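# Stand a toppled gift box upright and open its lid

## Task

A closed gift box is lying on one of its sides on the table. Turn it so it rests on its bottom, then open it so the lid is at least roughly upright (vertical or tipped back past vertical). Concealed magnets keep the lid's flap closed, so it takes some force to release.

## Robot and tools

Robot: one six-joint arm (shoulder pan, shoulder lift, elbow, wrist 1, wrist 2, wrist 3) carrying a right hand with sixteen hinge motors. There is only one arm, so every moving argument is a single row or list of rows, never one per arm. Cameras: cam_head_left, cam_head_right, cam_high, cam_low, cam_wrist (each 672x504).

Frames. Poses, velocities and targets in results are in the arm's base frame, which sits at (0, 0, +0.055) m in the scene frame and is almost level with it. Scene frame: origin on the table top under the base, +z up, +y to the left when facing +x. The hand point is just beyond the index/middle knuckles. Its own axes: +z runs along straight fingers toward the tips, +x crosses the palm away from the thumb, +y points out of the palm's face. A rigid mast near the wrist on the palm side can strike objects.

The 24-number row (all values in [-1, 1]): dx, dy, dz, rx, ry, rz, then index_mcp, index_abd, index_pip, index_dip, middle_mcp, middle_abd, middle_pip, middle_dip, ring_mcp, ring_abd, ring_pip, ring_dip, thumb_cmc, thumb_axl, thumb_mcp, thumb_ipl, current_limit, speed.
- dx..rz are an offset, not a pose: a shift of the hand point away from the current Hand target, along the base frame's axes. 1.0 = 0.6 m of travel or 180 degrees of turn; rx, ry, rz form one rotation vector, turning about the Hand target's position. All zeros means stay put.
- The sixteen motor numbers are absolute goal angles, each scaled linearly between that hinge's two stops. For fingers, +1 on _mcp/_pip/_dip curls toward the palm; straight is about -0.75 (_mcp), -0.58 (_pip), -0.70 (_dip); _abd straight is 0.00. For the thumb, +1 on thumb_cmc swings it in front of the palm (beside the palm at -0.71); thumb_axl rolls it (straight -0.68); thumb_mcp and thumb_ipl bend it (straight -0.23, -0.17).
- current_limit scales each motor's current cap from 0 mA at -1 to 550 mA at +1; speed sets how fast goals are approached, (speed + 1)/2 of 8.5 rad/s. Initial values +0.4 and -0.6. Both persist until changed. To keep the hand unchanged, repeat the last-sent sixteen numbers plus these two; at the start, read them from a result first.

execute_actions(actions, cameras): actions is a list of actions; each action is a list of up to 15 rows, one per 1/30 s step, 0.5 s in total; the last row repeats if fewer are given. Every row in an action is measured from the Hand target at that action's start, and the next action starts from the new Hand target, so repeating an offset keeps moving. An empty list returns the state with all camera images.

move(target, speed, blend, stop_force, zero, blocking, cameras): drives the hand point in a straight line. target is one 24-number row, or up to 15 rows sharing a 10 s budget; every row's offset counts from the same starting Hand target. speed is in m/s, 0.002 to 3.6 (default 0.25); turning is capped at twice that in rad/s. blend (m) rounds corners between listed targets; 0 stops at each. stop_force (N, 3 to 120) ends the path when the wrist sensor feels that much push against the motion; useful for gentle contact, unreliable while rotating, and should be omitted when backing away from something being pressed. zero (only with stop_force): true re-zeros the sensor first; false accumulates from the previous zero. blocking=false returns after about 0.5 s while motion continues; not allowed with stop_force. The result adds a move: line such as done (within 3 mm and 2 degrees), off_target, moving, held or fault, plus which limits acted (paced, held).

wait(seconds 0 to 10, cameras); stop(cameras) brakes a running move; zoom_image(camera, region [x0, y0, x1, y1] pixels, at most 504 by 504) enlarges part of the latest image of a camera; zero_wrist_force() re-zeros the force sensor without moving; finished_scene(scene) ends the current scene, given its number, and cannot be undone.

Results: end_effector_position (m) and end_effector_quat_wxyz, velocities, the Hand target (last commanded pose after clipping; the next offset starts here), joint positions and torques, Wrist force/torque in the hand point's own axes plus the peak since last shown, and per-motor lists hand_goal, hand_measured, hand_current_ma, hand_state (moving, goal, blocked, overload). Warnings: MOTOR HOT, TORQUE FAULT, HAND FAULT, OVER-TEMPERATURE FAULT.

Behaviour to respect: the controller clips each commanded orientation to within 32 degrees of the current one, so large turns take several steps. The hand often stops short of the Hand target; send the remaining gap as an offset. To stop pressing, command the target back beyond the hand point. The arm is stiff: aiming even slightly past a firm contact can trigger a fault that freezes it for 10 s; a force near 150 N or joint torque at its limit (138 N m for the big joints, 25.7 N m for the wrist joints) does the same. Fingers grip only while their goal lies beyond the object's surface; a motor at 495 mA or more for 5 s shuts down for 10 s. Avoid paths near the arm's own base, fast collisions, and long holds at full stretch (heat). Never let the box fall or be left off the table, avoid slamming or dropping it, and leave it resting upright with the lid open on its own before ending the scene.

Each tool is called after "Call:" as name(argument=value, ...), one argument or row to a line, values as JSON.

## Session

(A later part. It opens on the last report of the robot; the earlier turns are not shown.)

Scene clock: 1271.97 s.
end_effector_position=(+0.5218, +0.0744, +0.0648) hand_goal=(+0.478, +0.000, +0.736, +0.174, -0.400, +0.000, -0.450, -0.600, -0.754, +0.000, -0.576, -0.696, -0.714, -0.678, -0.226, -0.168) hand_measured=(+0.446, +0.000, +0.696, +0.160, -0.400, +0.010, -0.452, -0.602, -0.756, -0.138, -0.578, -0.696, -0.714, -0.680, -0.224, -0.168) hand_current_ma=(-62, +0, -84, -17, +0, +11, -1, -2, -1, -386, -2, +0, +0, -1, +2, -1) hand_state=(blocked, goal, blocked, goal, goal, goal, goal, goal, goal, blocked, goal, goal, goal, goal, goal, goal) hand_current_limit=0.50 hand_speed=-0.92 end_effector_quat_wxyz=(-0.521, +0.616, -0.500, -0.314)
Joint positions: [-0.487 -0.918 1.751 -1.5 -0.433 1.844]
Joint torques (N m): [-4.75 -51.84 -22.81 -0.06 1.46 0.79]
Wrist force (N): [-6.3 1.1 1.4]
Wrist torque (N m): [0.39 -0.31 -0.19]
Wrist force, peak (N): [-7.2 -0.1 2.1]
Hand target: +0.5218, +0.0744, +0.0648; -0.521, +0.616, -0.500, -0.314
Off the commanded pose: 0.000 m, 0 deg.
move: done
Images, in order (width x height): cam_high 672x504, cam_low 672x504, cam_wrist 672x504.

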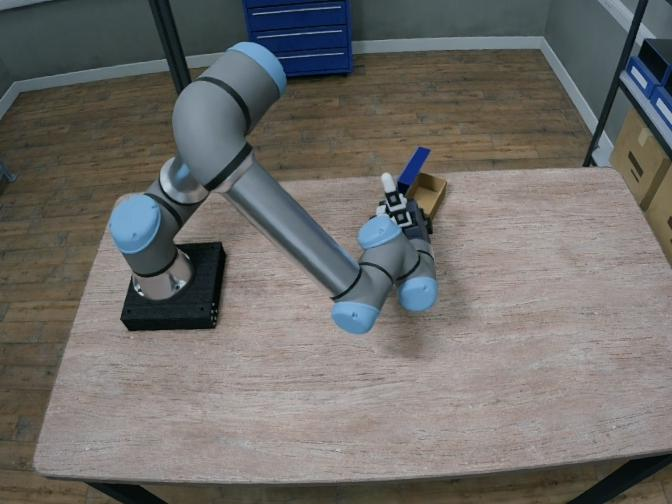

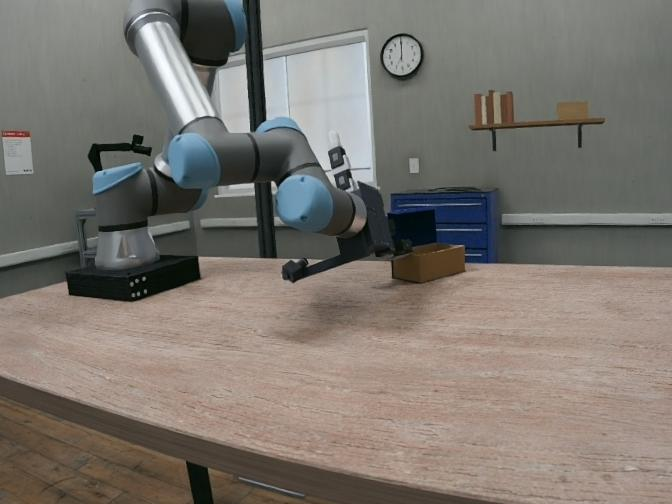

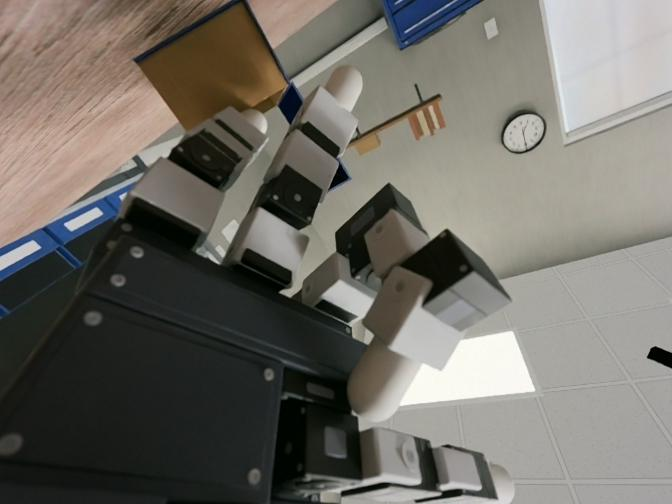

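Call:
move(
  target=[0,0,0,0,0,0,0.479,0,0.737,0.174,-0.3,0,-0.4,-0.55,-0.754,0,-0.576,-0.696,-0.714,-0.678,-0.226,-0.168,0.5,-0.92],
)

Call:
move(
  target=[0,0,0,0,0,0,0.479,0,0.737,0.174,-0.55,0,-0.576,-0.6,-0.754,0,-0.576,-0.696,-0.714,-0.678,-0.226,-0.168,0.5,-0.9],
)

Call:
move(
  target=[
    [0.005,0,0.03,0,0,0,0.479,0,0.737,0.174,-0.55,0,-0.576,-0.6,-0.754,0,-0.576,-0.696,-0.714,-0.678,-0.226,-0.168,0.5,-0.9],
    [-0.01,-0.15,0.07,0,0,0,0.479,0,0.737,0.174,-0.55,0,-0.576,-0.6,-0.754,0,-0.576,-0.696,-0.714,-0.678,-0.226,-0.168,0.5,-0.9],
    [-0.02,-0.25,0.2,0,0,0,0.479,0,0.737,0.174,-0.55,0,-0.576,-0.6,-0.754,0,-0.576,-0.696,-0.714,-0.678,-0.226,-0.168,0.5,-0.9],
  ],
  speed=[0.05,0.12,0.2],
  cameras=["cam_low","cam_high"],
)

Call:
zoom_image(
  camera="cam_low",
  region=[330, 140, 570, 320],
)

Scene clock: 1279.67 s.
end_effector_position=(+0.5218, +0.0744, +0.0648) hand_goal=(+0.478, +0.000, +0.736, +0.174, -0.300, +0.000, -0.400, -0.550, -0.754, +0.000, -0.576, -0.696, -0.714, -0.678, -0.226, -0.168) hand_measured=(+0.446, +0.000, +0.696, +0.160, -0.300, +0.010, -0.402, -0.552, -0.756, -0.138, -0.578, -0.696, -0.714, -0.680, -0.224, -0.168) hand_current_ma=(-62, +0, -84, -17, +0, +11, -2, -2, -1, -386, -2, +0, +0, -1, +2, -1) hand_state=(blocked, goal, blocked, goal, goal, goal, goal, goal, goal, blocked, goal, goal, goal, goal, goal, goal) hand_current_limit=0.50 hand_speed=-0.92 end_effector_quat_wxyz=(-0.521, +0.616, -0.500, -0.314)
Joint positions: [-0.487 -0.918 1.751 -1.5 -0.433 1.844]
Joint torques (N m): [6.84 -46.69 -16.13 -1.52 1.64 1.02]
Wrist force (N): [-7.0 0.5 1.4]
Wrist torque (N m): [0.33 -0.32 -0.20]
Wrist force, peak (N): [-7.2 0.7 1.3]
Hand target: +0.5218, +0.0744, +0.0648; -0.521, +0.616, -0.500, -0.314
Off the commanded pose: 0.000 m, 0 deg.
move: done

Scene clock: 1280.67 s.
end_effector_position=(+0.5218, +0.0744, +0.0648) hand_goal=(+0.478, +0.000, +0.736, +0.174, -0.550, +0.000, -0.576, -0.600, -0.754, +0.000, -0.576, -0.696, -0.714, -0.678, -0.226, -0.168) hand_measured=(+0.446, +0.000, +0.696, +0.160, -0.542, +0.010, -0.572, -0.598, -0.756, -0.138, -0.578, -0.696, -0.714, -0.680, -0.224, -0.168) hand_current_ma=(-62, +0, -84, -17, +8, +11, +3, +2, -1, -386, -2, +0, +0, -1, +2, -1) hand_state=(blocked, goal, blocked, goal, goal, goal, goal, goal, goal, blocked, goal, goal, goal, goal, goal, goal) hand_current_limit=0.50 hand_speed=-0.90 end_effector_quat_wxyz=(-0.521, +0.616, -0.500, -0.314)
Joint positions: [-0.487 -0.918 1.751 -1.5 -0.433 1.844]
Joint torques (N m): [10.5 -47.04 -13.36 -2.04 1.61 0.54]
Wrist force (N): [-7.1 0.6 1.2]
Wrist torque (N m): [0.36 -0.29 -0.19]
Wrist force, peak (N): [-7.2 0.6 1.3]
Hand target: +0.5218, +0.0744, +0.0648; -0.521, +0.616, -0.500, -0.314
Off the commanded pose: 0.000 m, 0 deg.
move: done

Scene clock: 1283.63 s.
end_effector_position=(+0.5098, -0.0755, +0.1848) hand_goal=(+0.478, +0.000, +0.736, +0.174, -0.550, +0.000, -0.576, -0.600, -0.754, +0.000, -0.576, -0.696, -0.714, -0.678, -0.226, -0.168) hand_measured=(+0.446, +0.000, +0.696, +0.160, -0.542, +0.010, -0.572, -0.598, -0.752, +0.002, -0.578, -0.696, -0.714, -0.680, -0.224, -0.168) hand_current_ma=(-62, +0, -84, -17, +8, +11, +3, +2, +1, +0, -1, +0, +0, -1, +2, -1) hand_state=(blocked, goal, blocked, goal, goal, goal, goal, goal, goal, goal, goal, goal, goal, goal, goal, goal) hand_current_limit=0.50 hand_speed=-0.90 end_effector_quat_wxyz=(-0.521, +0.617, -0.500, -0.314)
Joint positions: [-0.703 -0.987 1.454 -0.932 -0.616 1.612]
Joint torques (N m): [-12.29 -29.49 -29.58 1.61 -1.43 -2.03]
Wrist force (N): [-2.7 1.6 2.3]
Wrist torque (N m): [0.31 0.08 0.17]
Wrist force, peak (N): [-6.5 0.9 1.7]
Hand target: +0.5098, -0.0756, +0.1848; -0.521, +0.616, -0.500, -0.314
Off the commanded pose: 0.000 m, 0 deg.
move: done
Images, in order (width x height): cam_high 672x504, cam_low 672x504.

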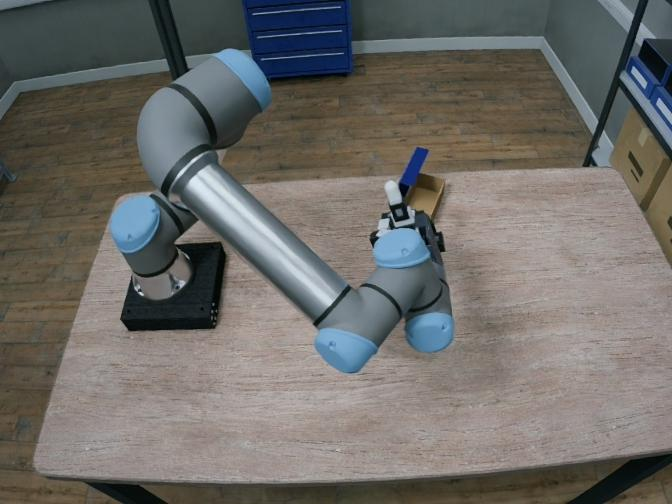

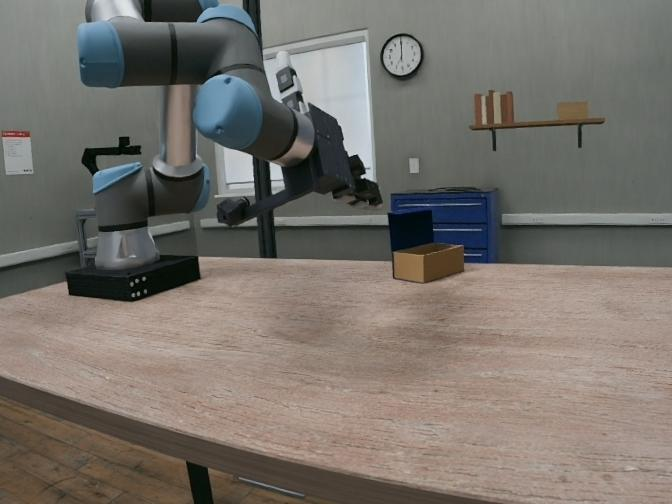

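Scaled by 2.100 from the camera's 672x504 image, which has a finer 960x720 frame.

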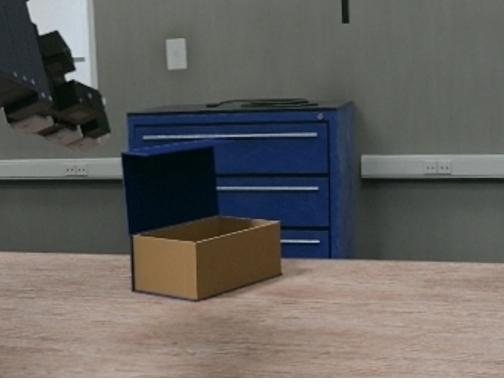

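Call:
finished_scene(
  scene=1,
)

The scene is finished: the task was done.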